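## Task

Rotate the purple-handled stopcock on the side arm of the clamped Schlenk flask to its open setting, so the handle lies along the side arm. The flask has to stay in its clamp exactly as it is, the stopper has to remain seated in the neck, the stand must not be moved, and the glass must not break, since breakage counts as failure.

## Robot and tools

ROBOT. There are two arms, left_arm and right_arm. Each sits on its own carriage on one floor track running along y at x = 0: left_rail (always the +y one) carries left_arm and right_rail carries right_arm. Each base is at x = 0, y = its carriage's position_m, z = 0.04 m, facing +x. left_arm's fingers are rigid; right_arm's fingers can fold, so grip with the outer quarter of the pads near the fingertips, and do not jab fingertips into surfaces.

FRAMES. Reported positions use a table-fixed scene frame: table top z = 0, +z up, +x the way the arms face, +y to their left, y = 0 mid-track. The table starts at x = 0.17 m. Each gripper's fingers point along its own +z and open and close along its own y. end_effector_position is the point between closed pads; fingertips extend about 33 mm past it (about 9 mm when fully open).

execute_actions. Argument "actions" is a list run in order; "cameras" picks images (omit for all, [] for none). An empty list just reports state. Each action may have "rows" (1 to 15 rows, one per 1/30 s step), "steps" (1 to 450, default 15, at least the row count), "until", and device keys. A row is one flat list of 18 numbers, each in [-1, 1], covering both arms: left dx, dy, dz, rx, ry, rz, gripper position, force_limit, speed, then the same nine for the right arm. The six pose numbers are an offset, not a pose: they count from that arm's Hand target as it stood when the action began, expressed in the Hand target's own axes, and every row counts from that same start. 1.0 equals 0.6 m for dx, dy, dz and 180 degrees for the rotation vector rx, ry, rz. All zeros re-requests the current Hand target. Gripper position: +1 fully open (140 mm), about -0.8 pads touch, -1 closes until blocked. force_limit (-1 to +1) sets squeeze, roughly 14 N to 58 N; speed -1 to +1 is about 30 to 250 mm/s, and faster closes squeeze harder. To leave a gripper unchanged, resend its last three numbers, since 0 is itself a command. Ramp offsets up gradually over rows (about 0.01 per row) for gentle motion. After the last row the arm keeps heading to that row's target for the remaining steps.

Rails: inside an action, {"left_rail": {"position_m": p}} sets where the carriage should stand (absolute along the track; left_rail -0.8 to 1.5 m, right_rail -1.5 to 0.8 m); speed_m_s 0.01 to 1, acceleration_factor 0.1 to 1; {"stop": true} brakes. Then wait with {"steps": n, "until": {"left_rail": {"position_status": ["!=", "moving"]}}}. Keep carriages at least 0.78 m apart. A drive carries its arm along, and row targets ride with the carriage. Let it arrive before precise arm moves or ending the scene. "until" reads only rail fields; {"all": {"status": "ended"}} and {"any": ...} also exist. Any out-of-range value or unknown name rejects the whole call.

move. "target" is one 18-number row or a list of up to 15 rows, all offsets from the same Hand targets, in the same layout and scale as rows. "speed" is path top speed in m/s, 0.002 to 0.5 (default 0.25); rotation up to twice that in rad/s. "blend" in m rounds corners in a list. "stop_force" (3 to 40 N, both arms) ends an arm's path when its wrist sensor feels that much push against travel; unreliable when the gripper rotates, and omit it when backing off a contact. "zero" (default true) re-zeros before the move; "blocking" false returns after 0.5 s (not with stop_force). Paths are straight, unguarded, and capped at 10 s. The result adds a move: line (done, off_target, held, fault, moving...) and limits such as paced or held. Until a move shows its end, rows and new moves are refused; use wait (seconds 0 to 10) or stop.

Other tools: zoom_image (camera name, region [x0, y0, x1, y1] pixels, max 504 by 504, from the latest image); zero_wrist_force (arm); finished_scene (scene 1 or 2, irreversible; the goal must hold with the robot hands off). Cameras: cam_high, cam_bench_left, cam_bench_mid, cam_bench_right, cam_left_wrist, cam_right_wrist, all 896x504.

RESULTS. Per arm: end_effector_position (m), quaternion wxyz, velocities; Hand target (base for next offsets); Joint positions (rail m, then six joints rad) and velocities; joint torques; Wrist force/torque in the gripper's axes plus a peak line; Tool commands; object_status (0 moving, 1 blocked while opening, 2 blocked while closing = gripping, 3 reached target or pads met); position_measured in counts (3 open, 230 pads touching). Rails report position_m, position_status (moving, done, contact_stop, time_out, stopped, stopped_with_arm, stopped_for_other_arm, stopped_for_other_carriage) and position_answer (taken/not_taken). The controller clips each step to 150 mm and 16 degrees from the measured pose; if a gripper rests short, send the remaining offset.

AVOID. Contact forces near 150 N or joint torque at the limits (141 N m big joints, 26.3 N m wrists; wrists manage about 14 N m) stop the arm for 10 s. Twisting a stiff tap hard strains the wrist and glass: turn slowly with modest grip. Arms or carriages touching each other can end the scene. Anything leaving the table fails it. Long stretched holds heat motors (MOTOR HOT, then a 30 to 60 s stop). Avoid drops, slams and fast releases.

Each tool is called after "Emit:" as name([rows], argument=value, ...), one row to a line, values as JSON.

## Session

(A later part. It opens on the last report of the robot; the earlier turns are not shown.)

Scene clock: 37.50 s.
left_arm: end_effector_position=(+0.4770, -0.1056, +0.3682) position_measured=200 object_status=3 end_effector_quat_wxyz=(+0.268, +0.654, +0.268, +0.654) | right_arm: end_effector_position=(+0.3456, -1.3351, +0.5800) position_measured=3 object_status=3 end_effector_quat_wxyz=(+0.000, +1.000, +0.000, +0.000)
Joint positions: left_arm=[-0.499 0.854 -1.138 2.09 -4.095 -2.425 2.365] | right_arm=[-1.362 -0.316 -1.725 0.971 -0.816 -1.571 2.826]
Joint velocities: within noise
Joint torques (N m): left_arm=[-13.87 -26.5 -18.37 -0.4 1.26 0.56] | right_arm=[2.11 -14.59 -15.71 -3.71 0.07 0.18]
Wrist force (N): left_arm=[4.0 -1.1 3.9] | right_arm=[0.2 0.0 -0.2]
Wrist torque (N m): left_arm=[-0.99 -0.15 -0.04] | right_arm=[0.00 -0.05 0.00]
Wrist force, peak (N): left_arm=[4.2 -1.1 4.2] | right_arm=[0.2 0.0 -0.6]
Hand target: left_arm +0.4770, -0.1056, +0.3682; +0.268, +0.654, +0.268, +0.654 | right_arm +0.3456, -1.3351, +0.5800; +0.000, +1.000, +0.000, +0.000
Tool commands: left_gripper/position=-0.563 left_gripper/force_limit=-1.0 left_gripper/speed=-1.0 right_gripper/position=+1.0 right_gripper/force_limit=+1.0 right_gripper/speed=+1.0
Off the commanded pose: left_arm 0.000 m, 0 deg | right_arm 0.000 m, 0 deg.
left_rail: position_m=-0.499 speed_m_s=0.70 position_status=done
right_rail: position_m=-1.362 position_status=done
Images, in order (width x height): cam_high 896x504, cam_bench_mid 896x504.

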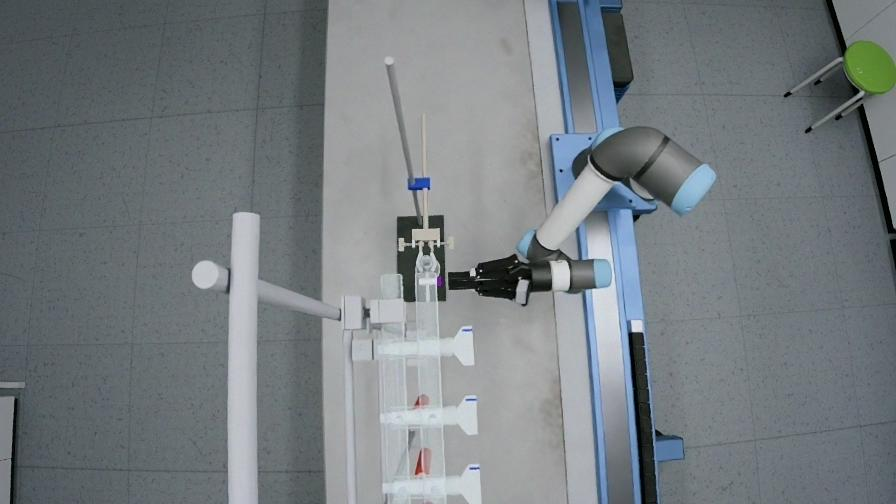

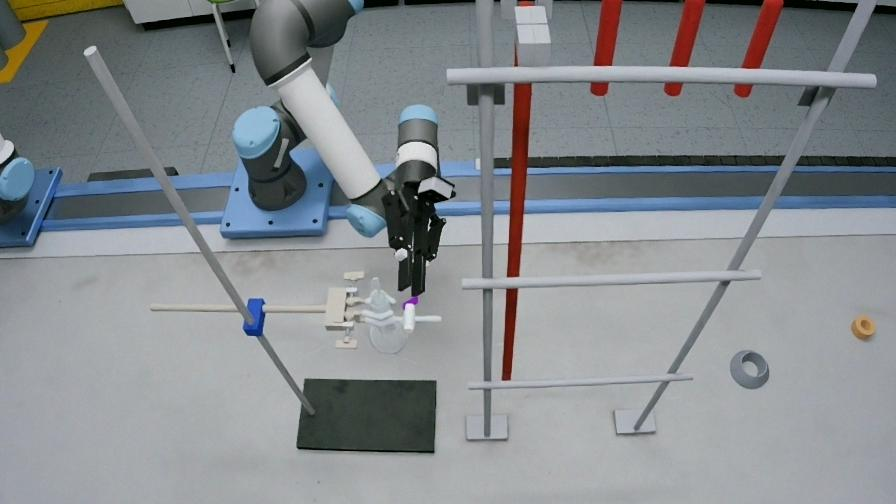

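Emit:
move(target=[-0.0025, 0.0017, 0.02, 0, 0, 0, -0.563, -1, -1, 0, 0, 0, 0, 0, 0, 1, 1, 1], speed=0.025, stop_force=5, cameras=["cam_left_wrist", "cam_high"])

Emit:
zoom_image(camera="cam_left_wrist", region=[440, 200, 540, 300])

Emit:
zoom_image(camera="cam_left_wrist", region=[470, 205, 510, 245])

Emit:
zoom_image(camera="cam_left_wrist", region=[470, 265, 510, 305])

Emit:
zoom_image(camera="cam_high", region=[420, 260, 460, 300])

Scene clock: 42.23 s.
left_arm: end_effector_position=(+0.4890, -0.1074, +0.3679) position_measured=200 object_status=3 end_effector_quat_wxyz=(+0.268, +0.654, +0.268, +0.654) | right_arm: end_effector_position=(+0.3456, -1.3351, +0.5800) position_measured=3 object_status=3 end_effector_quat_wxyz=(+0.000, +1.000, +0.000, +0.000)
Joint positions: left_arm=[-0.499 0.829 -1.131 2.081 -4.091 -2.4 2.365] | right_arm=[-1.362 -0.316 -1.725 0.971 -0.816 -1.571 2.826]
Joint velocities: within noise
Joint torques (N m): left_arm=[-13.98 -25.6 -24.77 0.05 1.53 0.47] | right_arm=[1.99 -13.9 -15.32 -3.56 0.12 0.32]
Wrist force (N): left_arm=[4.0 -0.9 4.0] | right_arm=[0.1 0.2 -0.3]
Wrist torque (N m): left_arm=[-0.94 -0.14 -0.04] | right_arm=[0.03 -0.02 0.00]
Wrist force, peak (N): left_arm=[4.3 -0.8 4.2] | right_arm=[0.2 0.1 -0.6]
Hand target: left_arm +0.4890, -0.1074, +0.3679; +0.268, +0.654, +0.268, +0.654 | right_arm +0.3456, -1.3351, +0.5800; +0.000, +1.000, +0.000, +0.000
Off the commanded pose: left_arm 0.000 m, 0 deg | right_arm 0.000 m, 0 deg.
left_rail: position_m=-0.499 speed_m_s=0.70 position_status=done
right_rail: position_m=-1.362 position_status=done
move: done
camera_calibration:
cam_left_wrist: T_world_to_cam=[[0.0470803, -0.730866, 0.680895, -0.335787], [-0.297205, -0.661029, -0.688992, 0.343352], [0.953652, -0.169927, -0.248338, -0.25038], [0, 0, 0, 1]] pos_world=[0.356631, -0.0609963, 0.403024]
Images, in order (width x height): cam_high 896x504, cam_left_wrist 896x504.

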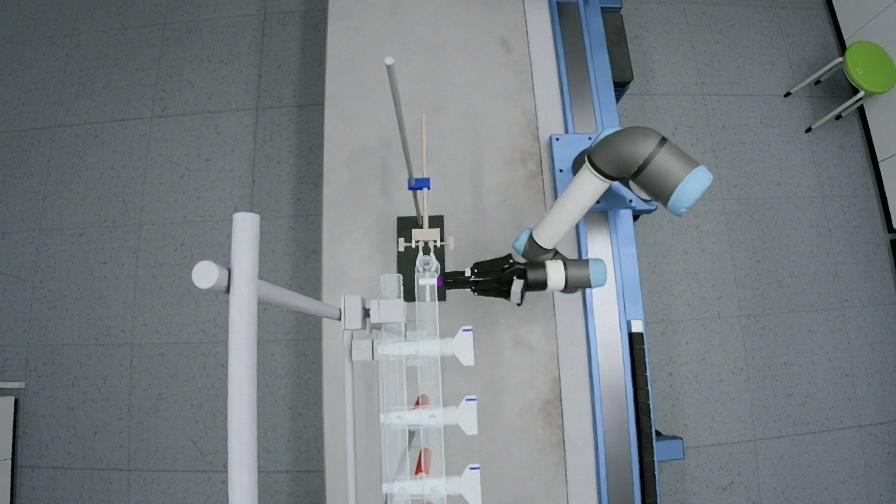

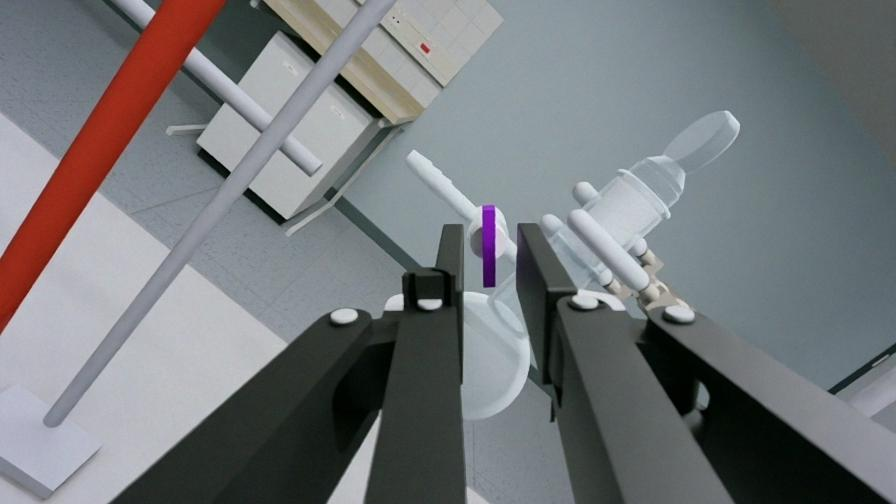

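Scaled by 5.040.

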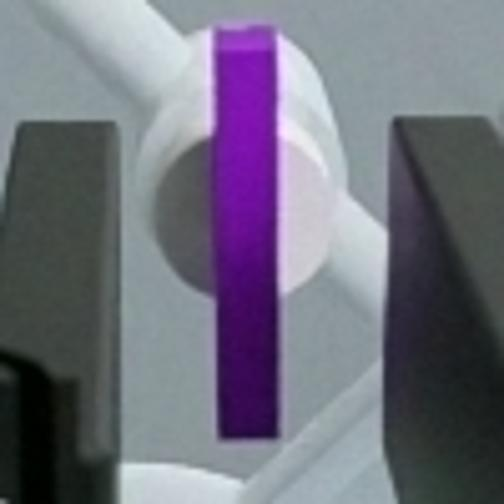

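Scaled by 12.600.

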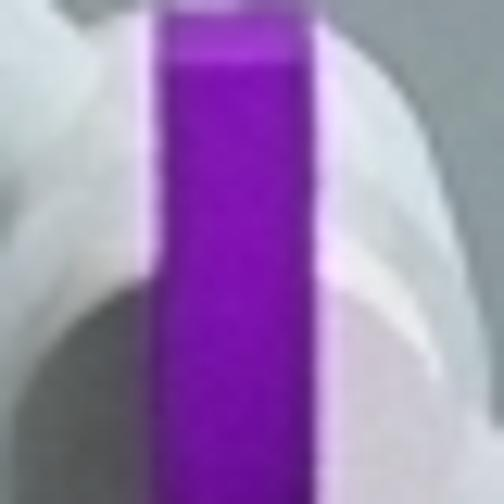

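Scaled by 12.600.

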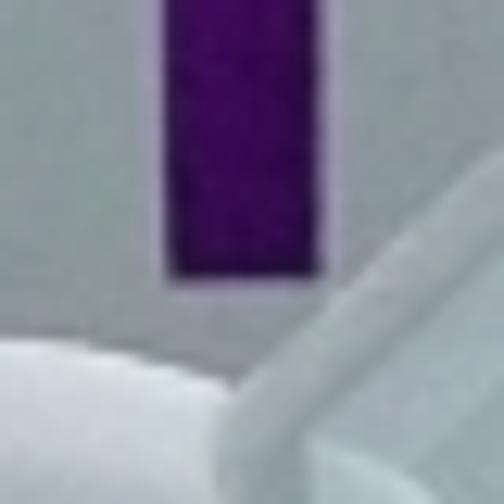

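Scaled by 12.600.

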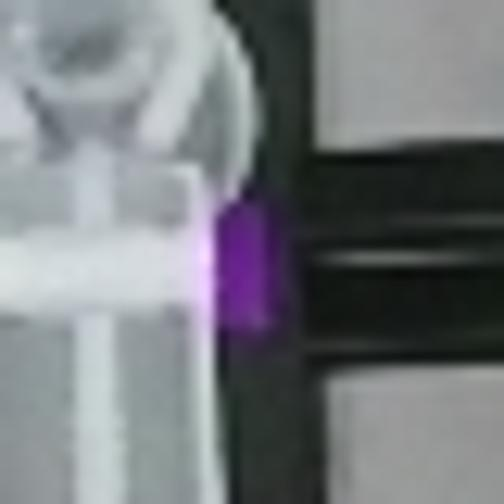

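Emit:
move(target=[0.0037, -0.0007, 0.0092, 0, 0, 0, -0.563, -1, -1, 0, 0, 0, 0, 0, 0, 1, 1, 1], speed=0.015, stop_force=5, cameras=["cam_left_wrist", "cam_bench_mid", "cam_high"])

Emit:
zoom_image(camera="cam_left_wrist", region=[440, 205, 540, 305])

Emit:
zoom_image(camera="cam_left_wrist", region=[470, 205, 510, 245])

Emit:
zoom_image(camera="cam_left_wrist", region=[470, 270, 510, 310])

Emit:
zoom_image(camera="cam_bench_mid", region=[385, 275, 445, 335])

Emit:
zoom_image(camera="cam_high", region=[420, 260, 460, 300])

Scene clock: 46.90 s.
left_arm: end_effector_position=(+0.4945, -0.1055, +0.3692) position_measured=200 object_status=3 end_effector_quat_wxyz=(+0.268, +0.654, +0.268, +0.654) | right_arm: end_effector_position=(+0.3456, -1.3351, +0.5800) position_measured=3 object_status=3 end_effector_quat_wxyz=(+0.000, +1.000, +0.000, +0.000)
Joint positions: left_arm=[-0.499 0.823 -1.128 2.069 -4.083 -2.393 2.365] | right_arm=[-1.362 -0.316 -1.725 0.971 -0.816 -1.571 2.826]
Joint velocities: within noise
Joint torques (N m): left_arm=[-14.47 -26.7 -24.84 0.12 1.56 -0.27] | right_arm=[1.94 -14.86 -15.28 -3.64 0.05 0.2]
Wrist force (N): left_arm=[3.9 -0.8 4.0] | right_arm=[0.2 -0.1 -0.2]
Wrist torque (N m): left_arm=[-0.94 -0.12 -0.04] | right_arm=[-0.01 -0.05 0.01]
Wrist force, peak (N): left_arm=[4.1 -0.9 4.3] | right_arm=[-0.1 -0.3 -0.7]
Hand target: left_arm +0.4945, -0.1055, +0.3692; +0.268, +0.654, +0.268, +0.654 | right_arm +0.3456, -1.3351, +0.5800; +0.000, +1.000, +0.000, +0.000
Off the commanded pose: left_arm 0.000 m, 0 deg | right_arm 0.000 m, 0 deg.
left_rail: position_m=-0.499 speed_m_s=0.70 position_status=done
right_rail: position_m=-1.362 position_status=done
move: done
camera_calibration:
cam_left_wrist: T_world_to_cam=[[0.0470799, -0.730866, 0.680895, -0.335569], [-0.297205, -0.661029, -0.688992, 0.347108], [0.953652, -0.169927, -0.248338, -0.255009], [0, 0, 0, 1]] pos_world=[0.362151, -0.0591408, 0.404313]
Images, in order (width x height): cam_high 896x504, cam_bench_mid 896x504, cam_left_wrist 896x504.

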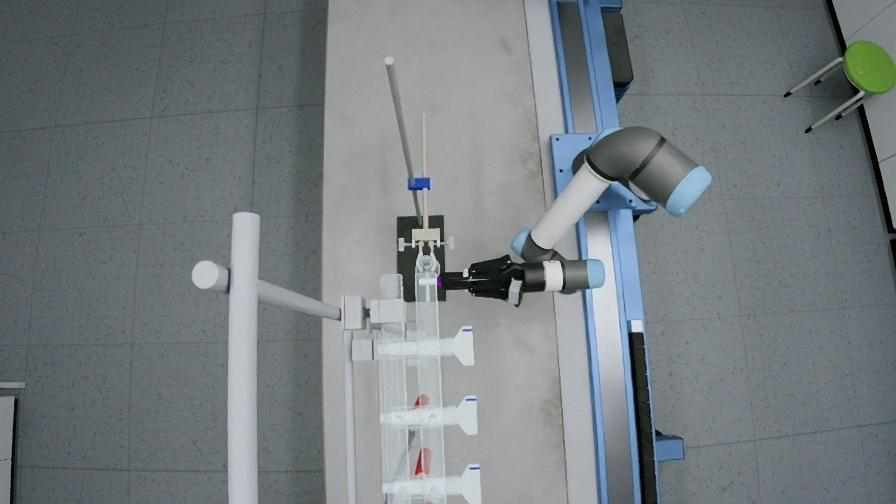

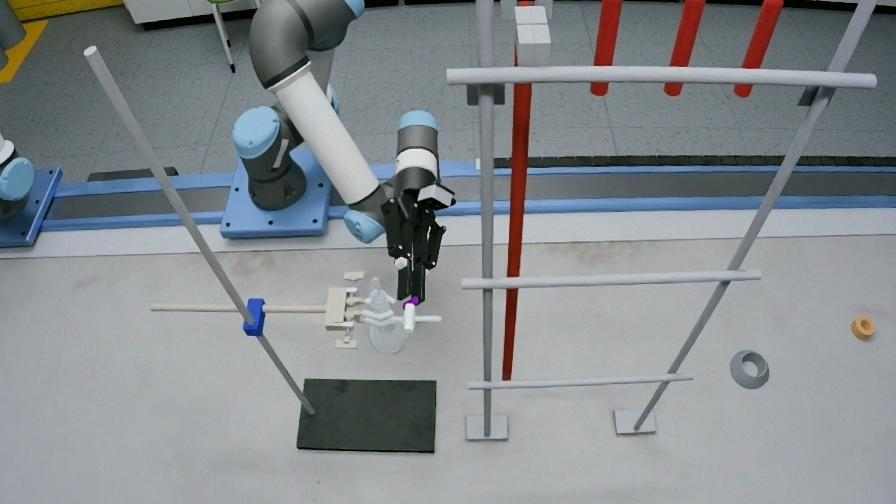

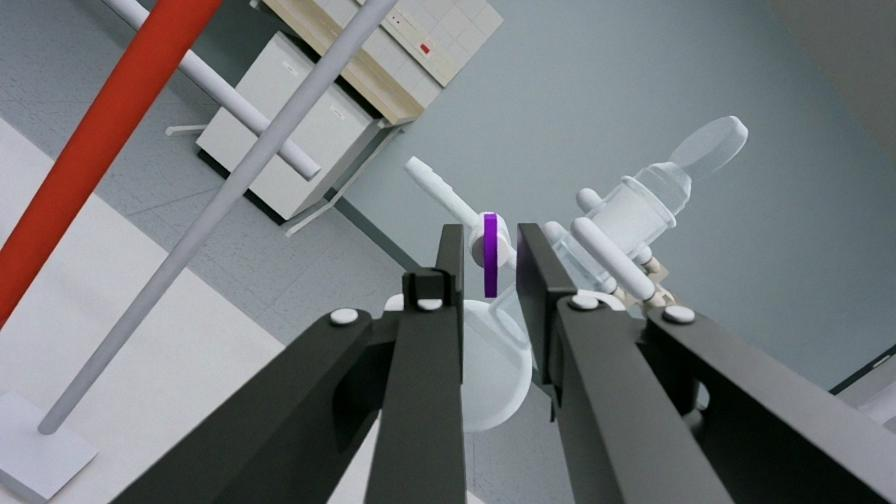

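Scaled by 5.040.

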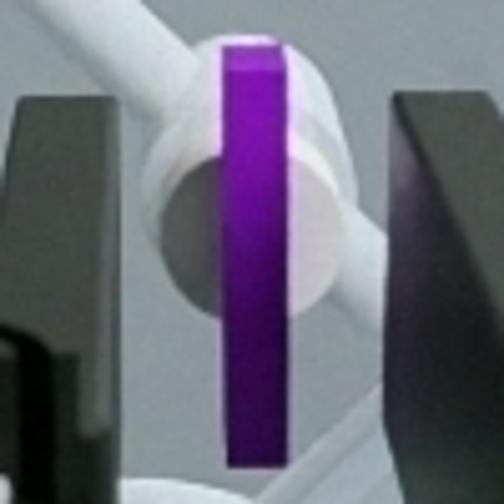

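Scaled by 12.600.

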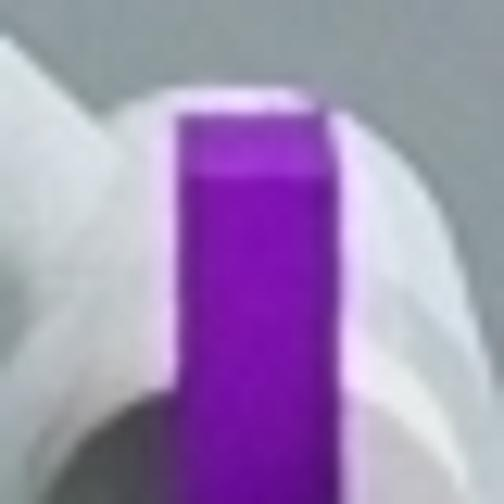

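Scaled by 12.600.

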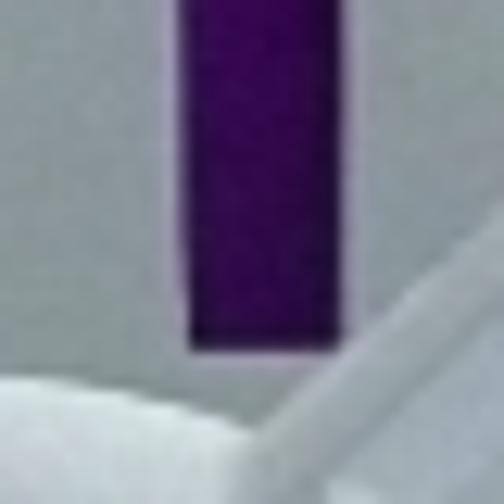

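Scaled by 8.400.

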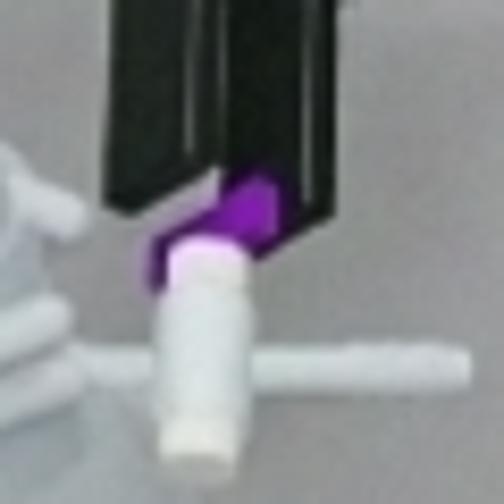

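Scaled by 12.600.

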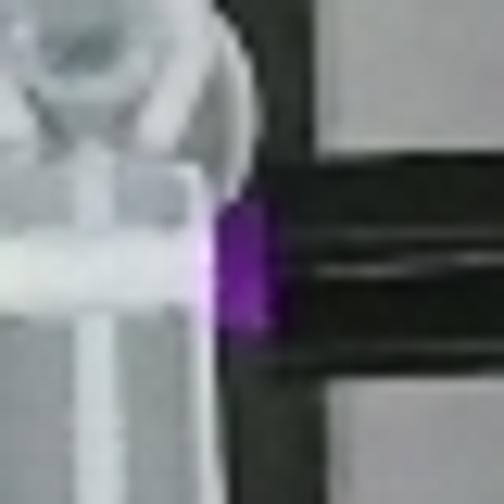

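Emit:
zero_wrist_force(arm="left_arm")

Emit:
move(target=[-0.0005, 0, 0.0108, 0, 0, 0, -0.563, -1, -1, 0, 0, 0, 0, 0, 0, 1, 1, 1], speed=0.015, stop_force=5, cameras=["cam_left_wrist", "cam_bench_mid", "cam_high"])

Emit:
zoom_image(camera="cam_left_wrist", region=[440, 205, 540, 305])

Emit:
zoom_image(camera="cam_bench_mid", region=[385, 275, 445, 335])

Emit:
zoom_image(camera="cam_high", region=[420, 260, 460, 300])

Wrist force sensor zeroed.

Scene clock: 49.47 s.
left_arm: end_effector_position=(+0.5010, -0.1057, +0.3689) position_measured=200 object_status=3 end_effector_quat_wxyz=(+0.268, +0.654, +0.268, +0.654) | right_arm: end_effector_position=(+0.3456, -1.3351, +0.5800) position_measured=3 object_status=3 end_effector_quat_wxyz=(+0.000, +1.000, +0.000, +0.000)
Joint positions: left_arm=[-0.499 0.811 -1.123 2.061 -4.08 -2.382 2.365] | right_arm=[-1.362 -0.316 -1.725 0.971 -0.816 -1.571 2.826]
Joint velocities: within noise
Joint torques (N m): left_arm=[-14.31 -26.83 -24.78 0.01 1.4 -0.44] | right_arm=[1.97 -14.23 -16.08 -3.61 0.09 0.2]
Wrist force (N, zeroed by zero_wrist_force on left_arm): left_arm=[0.1 0.0 -0.1] | right_arm=[0.0 0.0 -0.1]
Wrist torque (N m, zeroed by zero_wrist_force on left_arm): left_arm=[0.00 -0.04 0.00] | right_arm=[0.01 -0.03 0.00]
Wrist force, peak (N, zeroed by zero_wrist_force on left_arm): left_arm=[0.2 -0.3 0.3] | right_arm=[-0.2 -0.4 -0.5]
Hand target: left_arm +0.5010, -0.1057, +0.3689; +0.268, +0.654, +0.268, +0.654 | right_arm +0.3456, -1.3351, +0.5800; +0.000, +1.000, +0.000, +0.000
Off the commanded pose: left_arm 0.000 m, 0 deg | right_arm 0.000 m, 0 deg.
left_rail: position_m=-0.499 speed_m_s=0.70 position_status=done
right_rail: position_m=-1.362 position_status=done
move: done
camera_calibration:
cam_left_wrist: T_world_to_cam=[[0.0470799, -0.730866, 0.680895, -0.335882], [-0.297204, -0.661029, -0.688992, 0.348747], [0.953652, -0.169927, -0.248338, -0.261278], [0, 0, 0, 1]] pos_world=[0.368631, -0.0593511, 0.404099]
Images, in order (width x height): cam_high 896x504, cam_bench_mid 896x504, cam_left_wrist 896x504.

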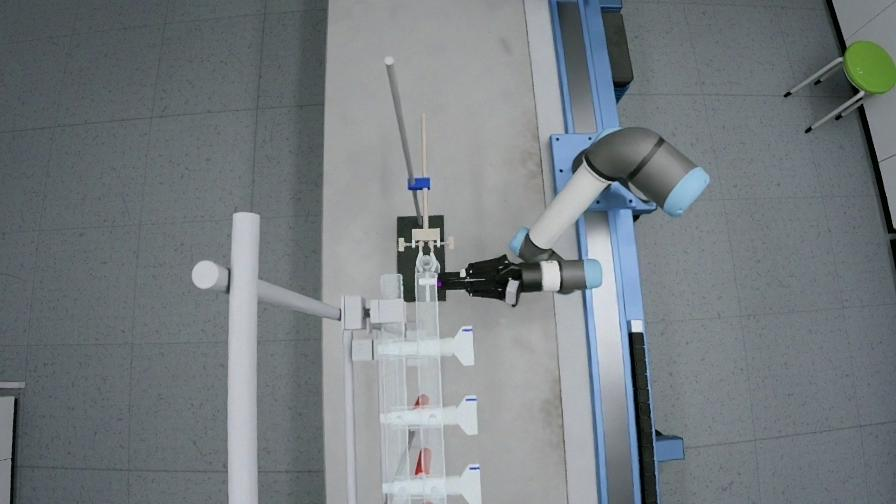

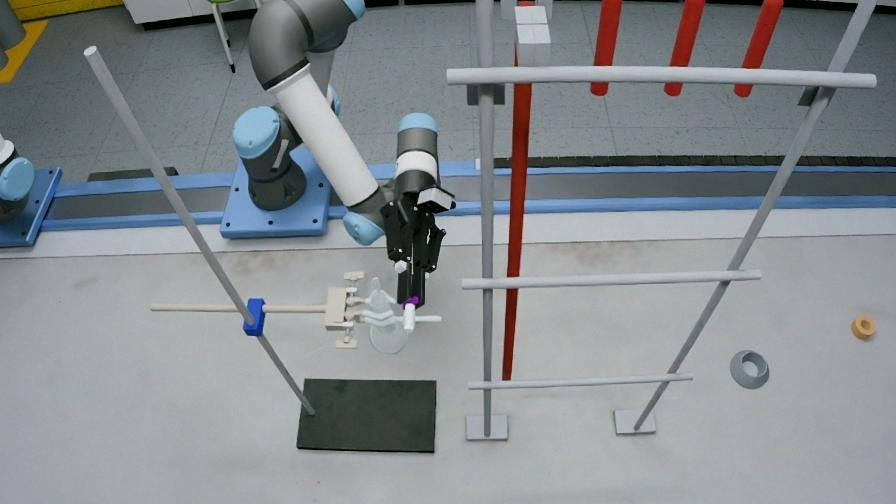

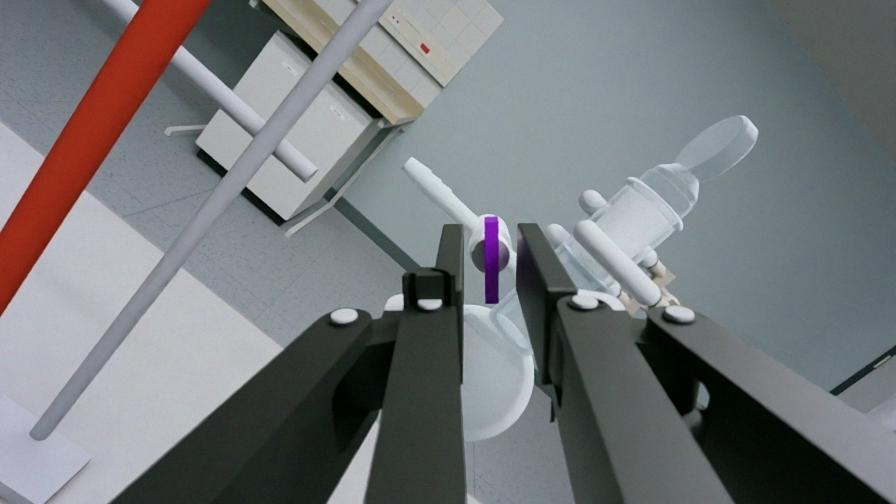

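Scaled by 5.040.

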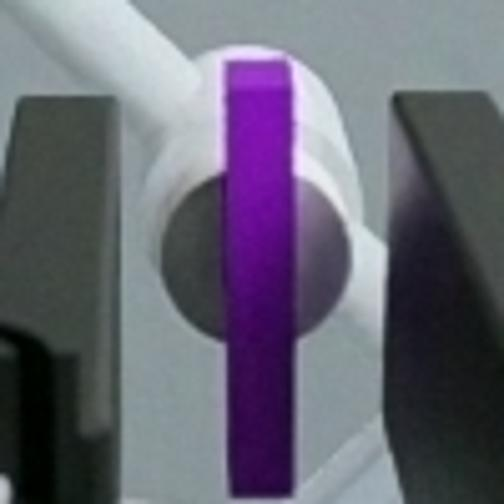

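Scaled by 8.400.

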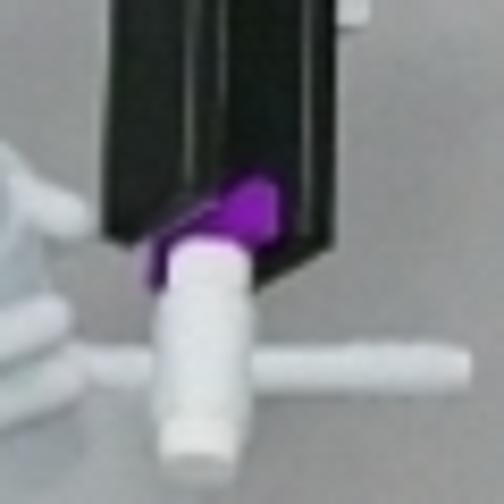

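Scaled by 12.600.

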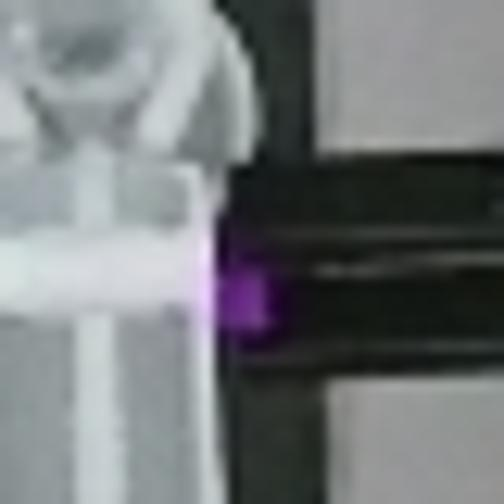

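Emit:
zoom_image(camera="cam_left_wrist", region=[470, 210, 510, 250])

Emit:
zoom_image(camera="cam_left_wrist", region=[470, 270, 510, 310])

Emit:
zoom_image(camera="cam_high", region=[428, 268, 453, 293])

Emit:
zoom_image(camera="cam_bench_mid", region=[395, 290, 430, 325])

Scaled by 12.600.

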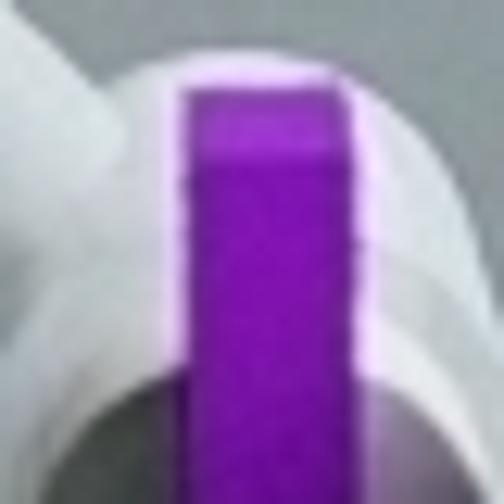

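Scaled by 12.600.

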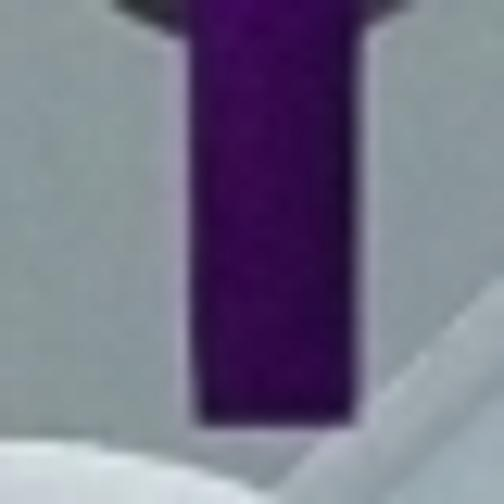

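Scaled by 20.160.

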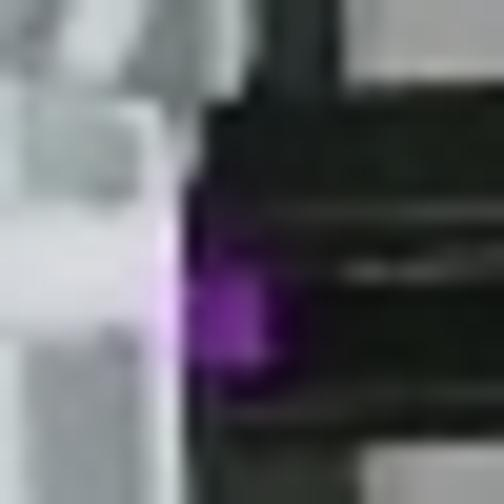

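Scaled by 14.400.

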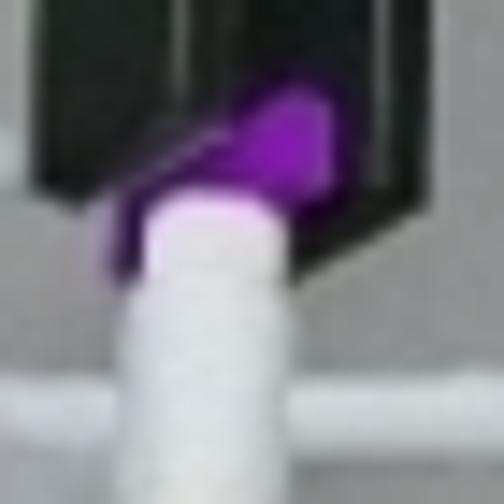

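Emit:
move(target=[-0.0013, 0.0003, 0.0058, 0, 0, 0, -0.563, -1, -1, 0, 0, 0, 0, 0, 0, 1, 1, 1], speed=0.012, stop_force=5, cameras=["cam_left_wrist", "cam_high", "cam_bench_mid"])

Emit:
zoom_image(camera="cam_left_wrist", region=[440, 210, 540, 310])

Emit:
zoom_image(camera="cam_high", region=[428, 268, 453, 293])

Emit:
zoom_image(camera="cam_bench_mid", region=[395, 290, 430, 325])

Scene clock: 56.57 s.
left_arm: end_effector_position=(+0.5045, -0.1064, +0.3685) position_measured=200 object_status=3 end_effector_quat_wxyz=(+0.268, +0.654, +0.268, +0.654) | right_arm: end_effector_position=(+0.3456, -1.3351, +0.5800) position_measured=3 object_status=3 end_effector_quat_wxyz=(+0.000, +1.000, +0.000, +0.000)
Joint positions: left_arm=[-0.499 0.804 -1.12 2.059 -4.08 -2.374 2.365] | right_arm=[-1.362 -0.316 -1.725 0.971 -0.816 -1.571 2.826]
Joint velocities: within noise
Joint torques (N m): left_arm=[-14.5 -26.54 -24.45 -0.08 1.51 -0.54] | right_arm=[2.66 -15.2 -16.22 -3.4 0.22 0.39]
Wrist force (N, zeroed by zero_wrist_force on left_arm): left_arm=[0.0 -0.1 0.0] | right_arm=[0.0 -0.2 -0.5]
Wrist torque (N m, zeroed by zero_wrist_force on left_arm): left_arm=[-0.03 -0.01 -0.01] | right_arm=[-0.03 -0.01 0.01]
Wrist force, peak (N, zeroed by zero_wrist_force on left_arm): left_arm=[0.4 -0.3 0.0] | right_arm=[0.3 0.2 -0.6]
Hand target: left_arm +0.5045, -0.1064, +0.3685; +0.268, +0.654, +0.268, +0.654 | right_arm +0.3456, -1.3351, +0.5800; +0.000, +1.000, +0.000, +0.000
Off the commanded pose: left_arm 0.000 m, 0 deg | right_arm 0.000 m, 0 deg.
left_rail: position_m=-0.499 speed_m_s=0.70 position_status=done
right_rail: position_m=-1.362 position_status=done
move: done
camera_calibration:
cam_left_wrist: T_world_to_cam=[[0.0470809, -0.730865, 0.680896, -0.336246], [-0.297205, -0.66103, -0.688991, 0.349038], [0.953652, -0.169928, -0.248339, -0.264818], [0, 0, 0, 1]] pos_world=[0.372111, -0.0600259, 0.403669]
Images, in order (width x height): cam_high 896x504, cam_bench_mid 896x504, cam_left_wrist 896x504.

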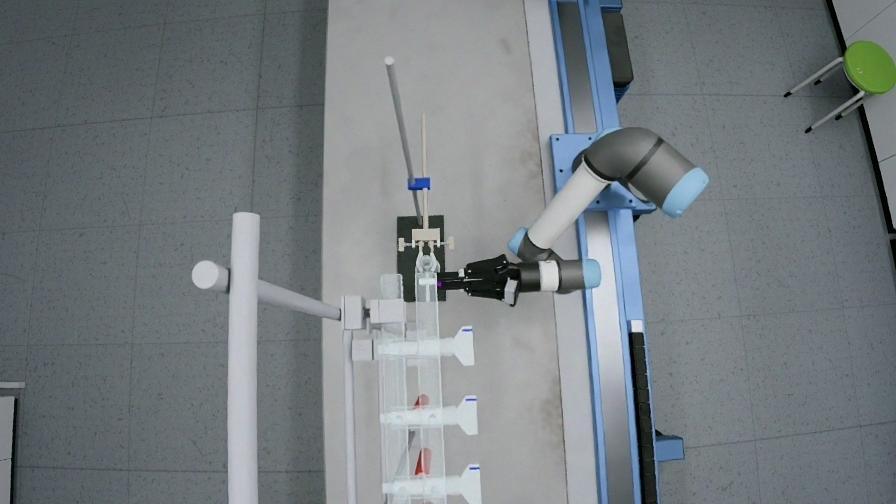

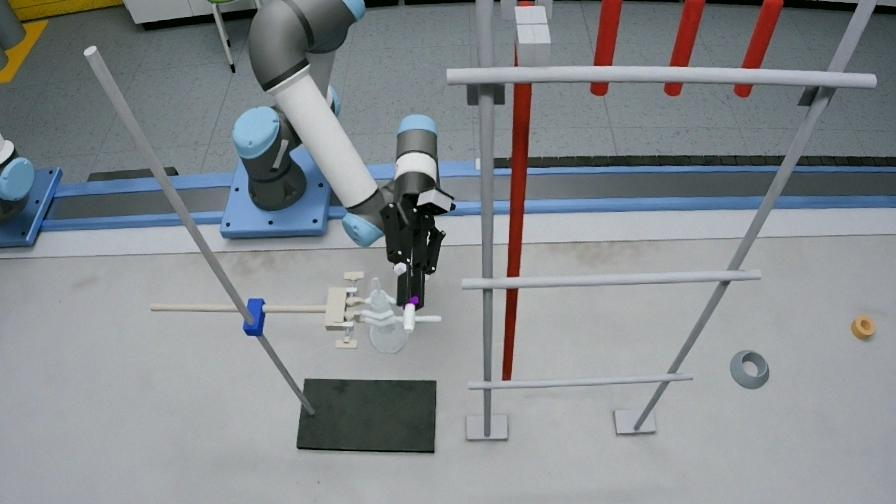

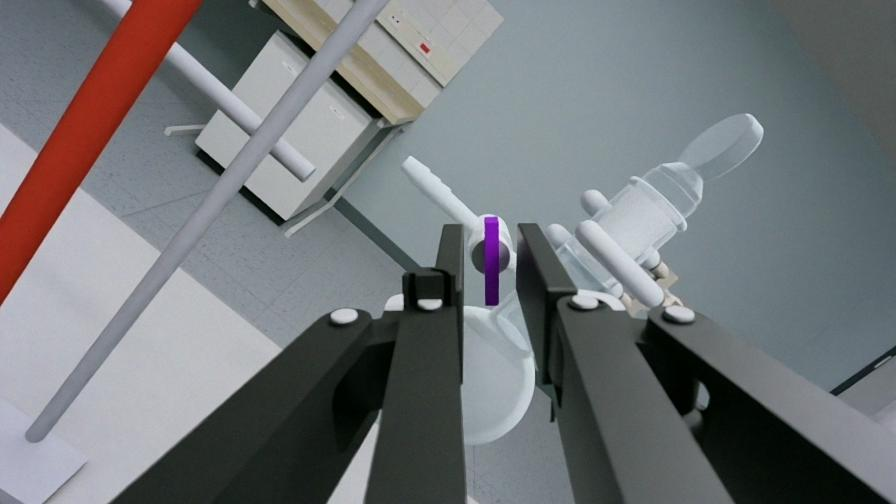

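Scaled by 5.040.

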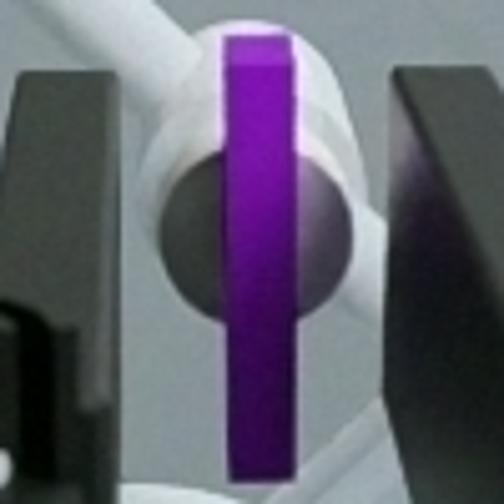

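Scaled by 20.160.

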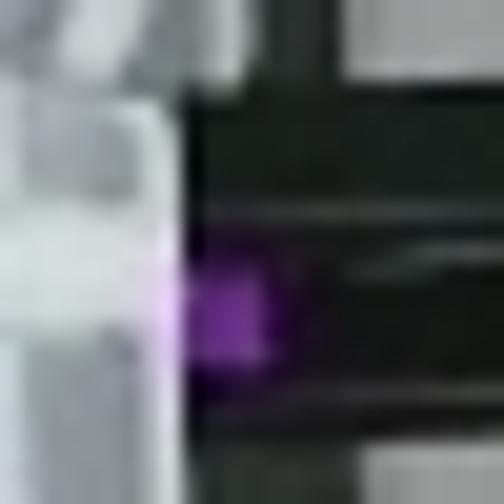

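Scaled by 14.400.

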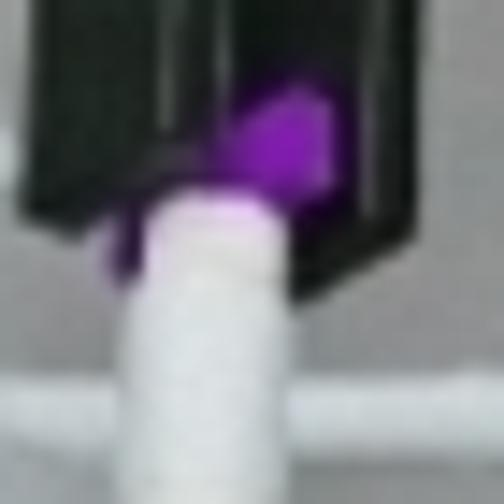

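Emit:
zero_wrist_force(arm="left_arm")

Emit:
execute_actions([
  {"rows": [[0,0,0,0,0,0,-1,-1,-1,0,0,0,0,0,0,1,1,1]], "steps": 45},
], cameras=["cam_left_wrist", "cam_bench_mid"])

Emit:
zoom_image(camera="cam_left_wrist", region=[440, 210, 540, 310])

Wrist force sensor zeroed.

Scene clock: 59.70 s.
left_arm: end_effector_position=(+0.5045, -0.1064, +0.3685) position_measured=223 object_status=2 end_effector_quat_wxyz=(+0.268, +0.654, +0.268, +0.654) | right_arm: end_effector_position=(+0.3456, -1.3351, +0.5800) position_measured=3 object_status=3 end_effector_quat_wxyz=(+0.000, +1.000, +0.000, +0.000)
Joint positions: left_arm=[-0.499 0.804 -1.12 2.059 -4.08 -2.374 2.365] | right_arm=[-1.362 -0.316 -1.725 0.971 -0.816 -1.571 2.826]
Joint velocities: within noise
Joint torques (N m): left_arm=[-9.4 -27.27 -18.94 -0.96 1.03 -0.7] | right_arm=[3.12 -14.54 -16.19 -3.58 0.06 0.35]
Wrist force (N, zeroed by zero_wrist_force on left_arm): left_arm=[0.6 2.0 -0.6] | right_arm=[0.0 -0.1 -0.3]
Wrist torque (N m, zeroed by zero_wrist_force on left_arm): left_arm=[-0.13 0.02 -0.09] | right_arm=[-0.02 -0.01 0.00]
Wrist force, peak (N, zeroed by zero_wrist_force on left_arm): left_arm=[0.9 2.2 -0.7] | right_arm=[0.0 0.0 -0.8]
Hand target: left_arm +0.5045, -0.1064, +0.3685; +0.268, +0.654, +0.268, +0.654 | right_arm +0.3456, -1.3351, +0.5800; +0.000, +1.000, +0.000, +0.000
Off the commanded pose: left_arm 0.000 m, 0 deg | right_arm 0.000 m, 0 deg.
left_rail: position_m=-0.499 speed_m_s=0.70 position_status=done
right_rail: position_m=-1.362 position_status=done
camera_calibration:
cam_left_wrist: T_world_to_cam=[[0.0470752, -0.730866, 0.680896, -0.336247], [-0.297211, -0.661027, -0.688991, 0.34904], [0.953651, -0.169935, -0.248339, -0.264823], [0, 0, 0, 1]] pos_world=[0.372116, -0.0600294, 0.403668]
Images, in order (width x height): cam_bench_mid 896x504, cam_left_wrist 896x504.

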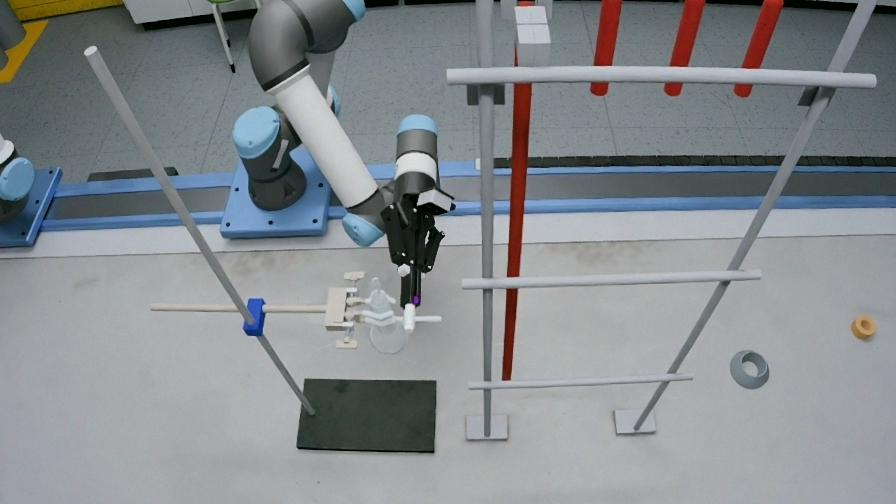

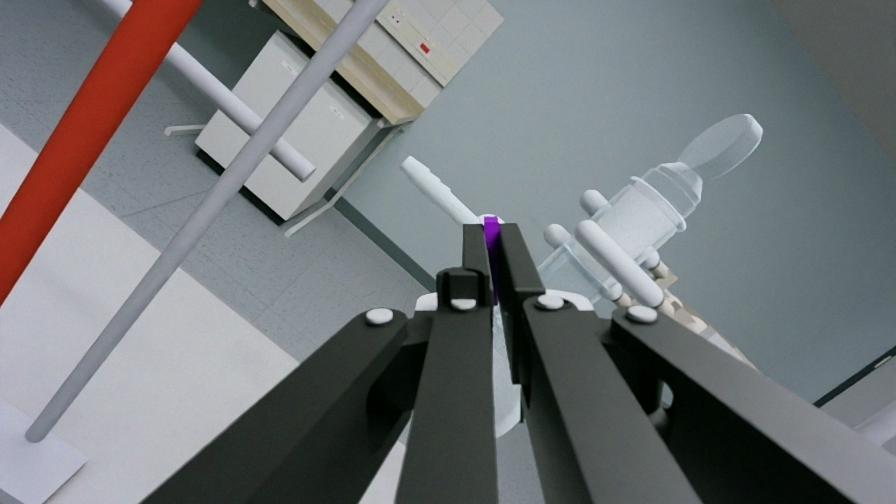

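Scaled by 5.040.

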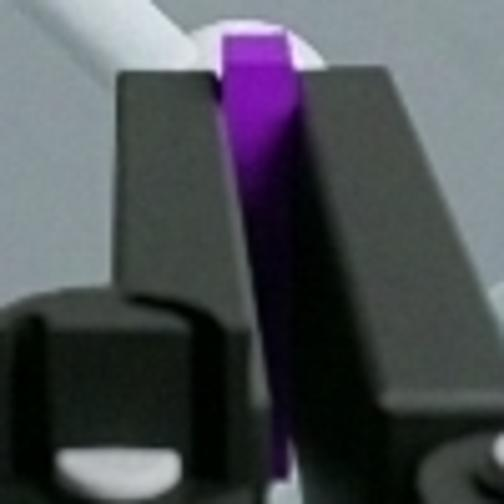

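Emit:
move(target=[0, 0.0005, 0, 0, 0, -0.0278, -1, -1, -1, 0, 0, 0, 0, 0, 0, 1, 1, 1], speed=0.04, cameras=["cam_left_wrist"])

Scene clock: 62.23 s.
left_arm: end_effector_position=(+0.5045, -0.1066, +0.3687) position_measured=223 object_status=2 end_effector_quat_wxyz=(+0.296, +0.642, +0.296, +0.642) | right_arm: end_effector_position=(+0.3456, -1.3351, +0.5800) position_measured=3 object_status=3 end_effector_quat_wxyz=(+0.000, +1.000, +0.000, +0.000)
Joint positions: left_arm=[-0.499 0.803 -1.121 2.059 -4.079 -2.374 2.278] | right_arm=[-1.362 -0.316 -1.725 0.971 -0.816 -1.571 2.826]
Joint velocities: within noise
Joint torques (N m): left_arm=[-13.68 -43.36 -7.04 -2.99 1.79 -1.3] | right_arm=[2.78 -15.42 -15.86 -3.51 0.11 0.35]
Wrist force (N, zeroed by zero_wrist_force on left_arm): left_arm=[-1.3 -0.1 -0.9] | right_arm=[-0.2 0.5 -0.1]
Wrist torque (N m, zeroed by zero_wrist_force on left_arm): left_arm=[-0.08 -0.04 0.05] | right_arm=[0.10 0.02 0.01]
Wrist force, peak (N, zeroed by zero_wrist_force on left_arm): left_arm=[1.0 2.3 -0.4] | right_arm=[0.3 -0.2 -0.7]
Hand target: left_arm +0.5045, -0.1066, +0.3687; +0.296, +0.642, +0.296, +0.642 | right_arm +0.3456, -1.3351, +0.5800; +0.000, +1.000, +0.000, +0.000
Off the commanded pose: left_arm 0.000 m, 0 deg | right_arm 0.000 m, 0 deg.
left_rail: position_m=-0.499 speed_m_s=0.70 position_status=done
right_rail: position_m=-1.362 position_status=done
move: done
camera_calibration:
cam_left_wrist: T_world_to_cam=[[0.0471572, -0.668809, 0.741937, -0.352455], [-0.297269, -0.718506, -0.628793, 0.320741], [0.953628, -0.190903, -0.232699, -0.272802], [0, 0, 0, 1]] pos_world=[0.372119, -0.0573498, 0.399699]
Images, in order (width x height): cam_left_wrist 896x504.

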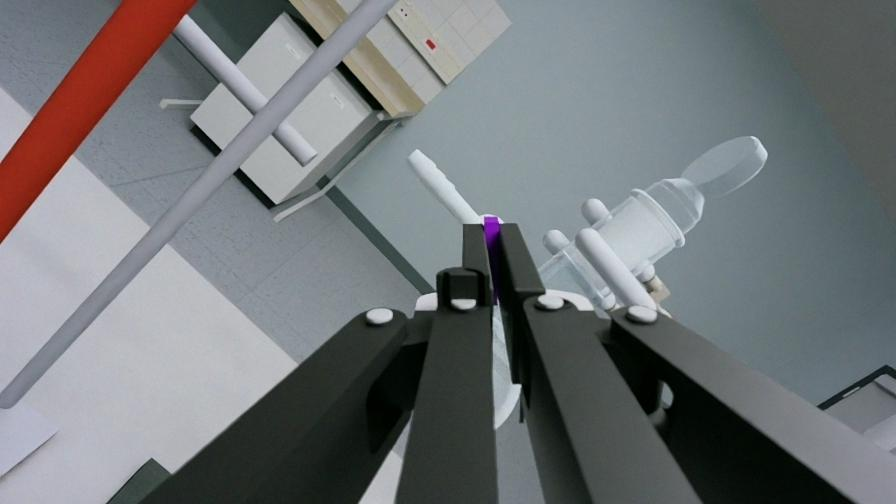

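Emit:
zoom_image(camera="cam_left_wrist", region=[385, 130, 505, 250])

Emit:
zoom_image(camera="cam_left_wrist", region=[500, 120, 780, 320])

Scaled by 4.200.

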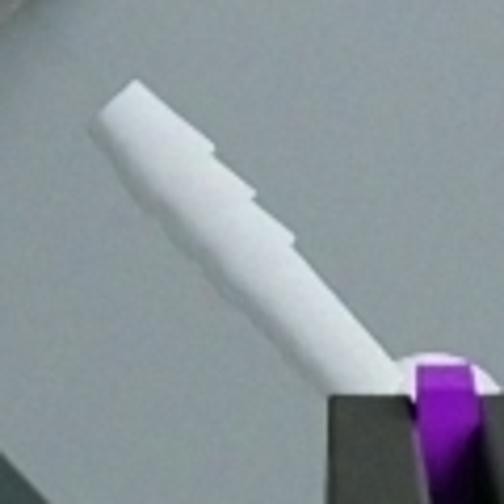

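Scaled by 1.800.

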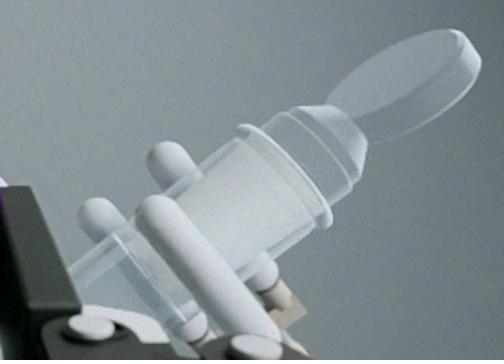

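Emit:
move(target=[0, 0, 0, 0, 0, -0.1111, -1, -1, -1, 0, 0, 0, 0, 0, 0, 1, 1, 1], speed=0.08, cameras=["cam_left_wrist"])

Scene clock: 66.90 s.
left_arm: end_effector_position=(+0.5045, -0.1066, +0.3687) position_measured=223 object_status=2 end_effector_quat_wxyz=(+0.403, +0.581, +0.403, +0.581) | right_arm: end_effector_position=(+0.3456, -1.3351, +0.5800) position_measured=3 object_status=3 end_effector_quat_wxyz=(+0.000, +1.000, +0.000, +0.000)
Joint positions: left_arm=[-0.499 0.803 -1.121 2.059 -4.08 -2.374 1.929] | right_arm=[-1.362 -0.316 -1.725 0.971 -0.816 -1.571 2.826]
Joint velocities: within noise
Joint torques (N m): left_arm=[-12.41 -27.34 -18.51 -4.13 0.51 -1.64] | right_arm=[3.84 -15.87 -16.35 -3.41 -0.1 0.31]
Wrist force (N, zeroed by zero_wrist_force on left_arm): left_arm=[-1.8 -0.2 -1.1] | right_arm=[0.1 -0.1 -0.2]
Wrist torque (N m, zeroed by zero_wrist_force on left_arm): left_arm=[-0.03 -0.02 -0.17] | right_arm=[-0.01 -0.03 0.00]
Wrist force, peak (N, zeroed by zero_wrist_force on left_arm): left_arm=[-2.1 -0.2 -1.2] | right_arm=[0.1 0.3 -0.9]
Hand target: left_arm +0.5045, -0.1066, +0.3687; +0.403, +0.581, +0.403, +0.581 | right_arm +0.3456, -1.3351, +0.5800; +0.000, +1.000, +0.000, +0.000
Off the commanded pose: left_arm 0.000 m, 0 deg | right_arm 0.000 m, 0 deg.
left_rail: position_m=-0.499 speed_m_s=0.70 position_status=done
right_rail: position_m=-1.362 position_status=done
move: done
camera_calibration:
cam_left_wrist: T_world_to_cam=[[0.0470999, -0.374827, 0.925898, -0.388959], [-0.297214, -0.890203, -0.345257, 0.197849], [0.953648, -0.258928, -0.153332, -0.309302], [0, 0, 0, 1]] pos_world=[0.372089, -0.0497536, 0.381019]
Images, in order (width x height): cam_left_wrist 896x504.

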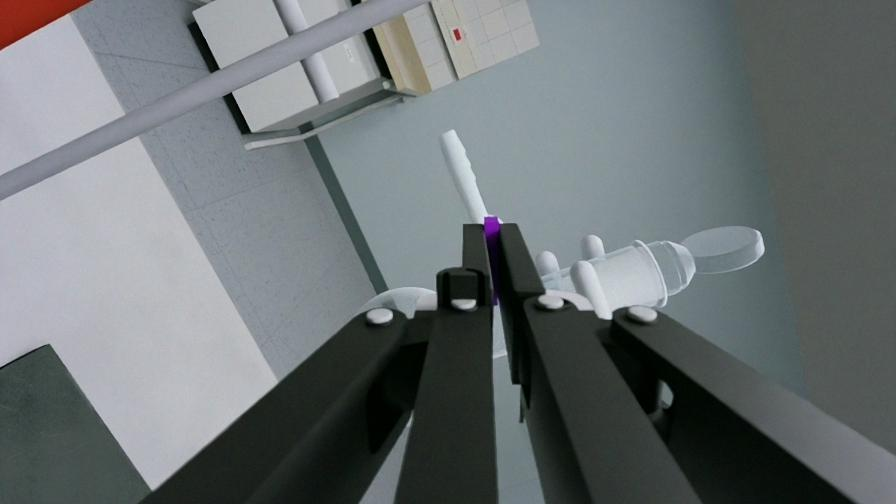

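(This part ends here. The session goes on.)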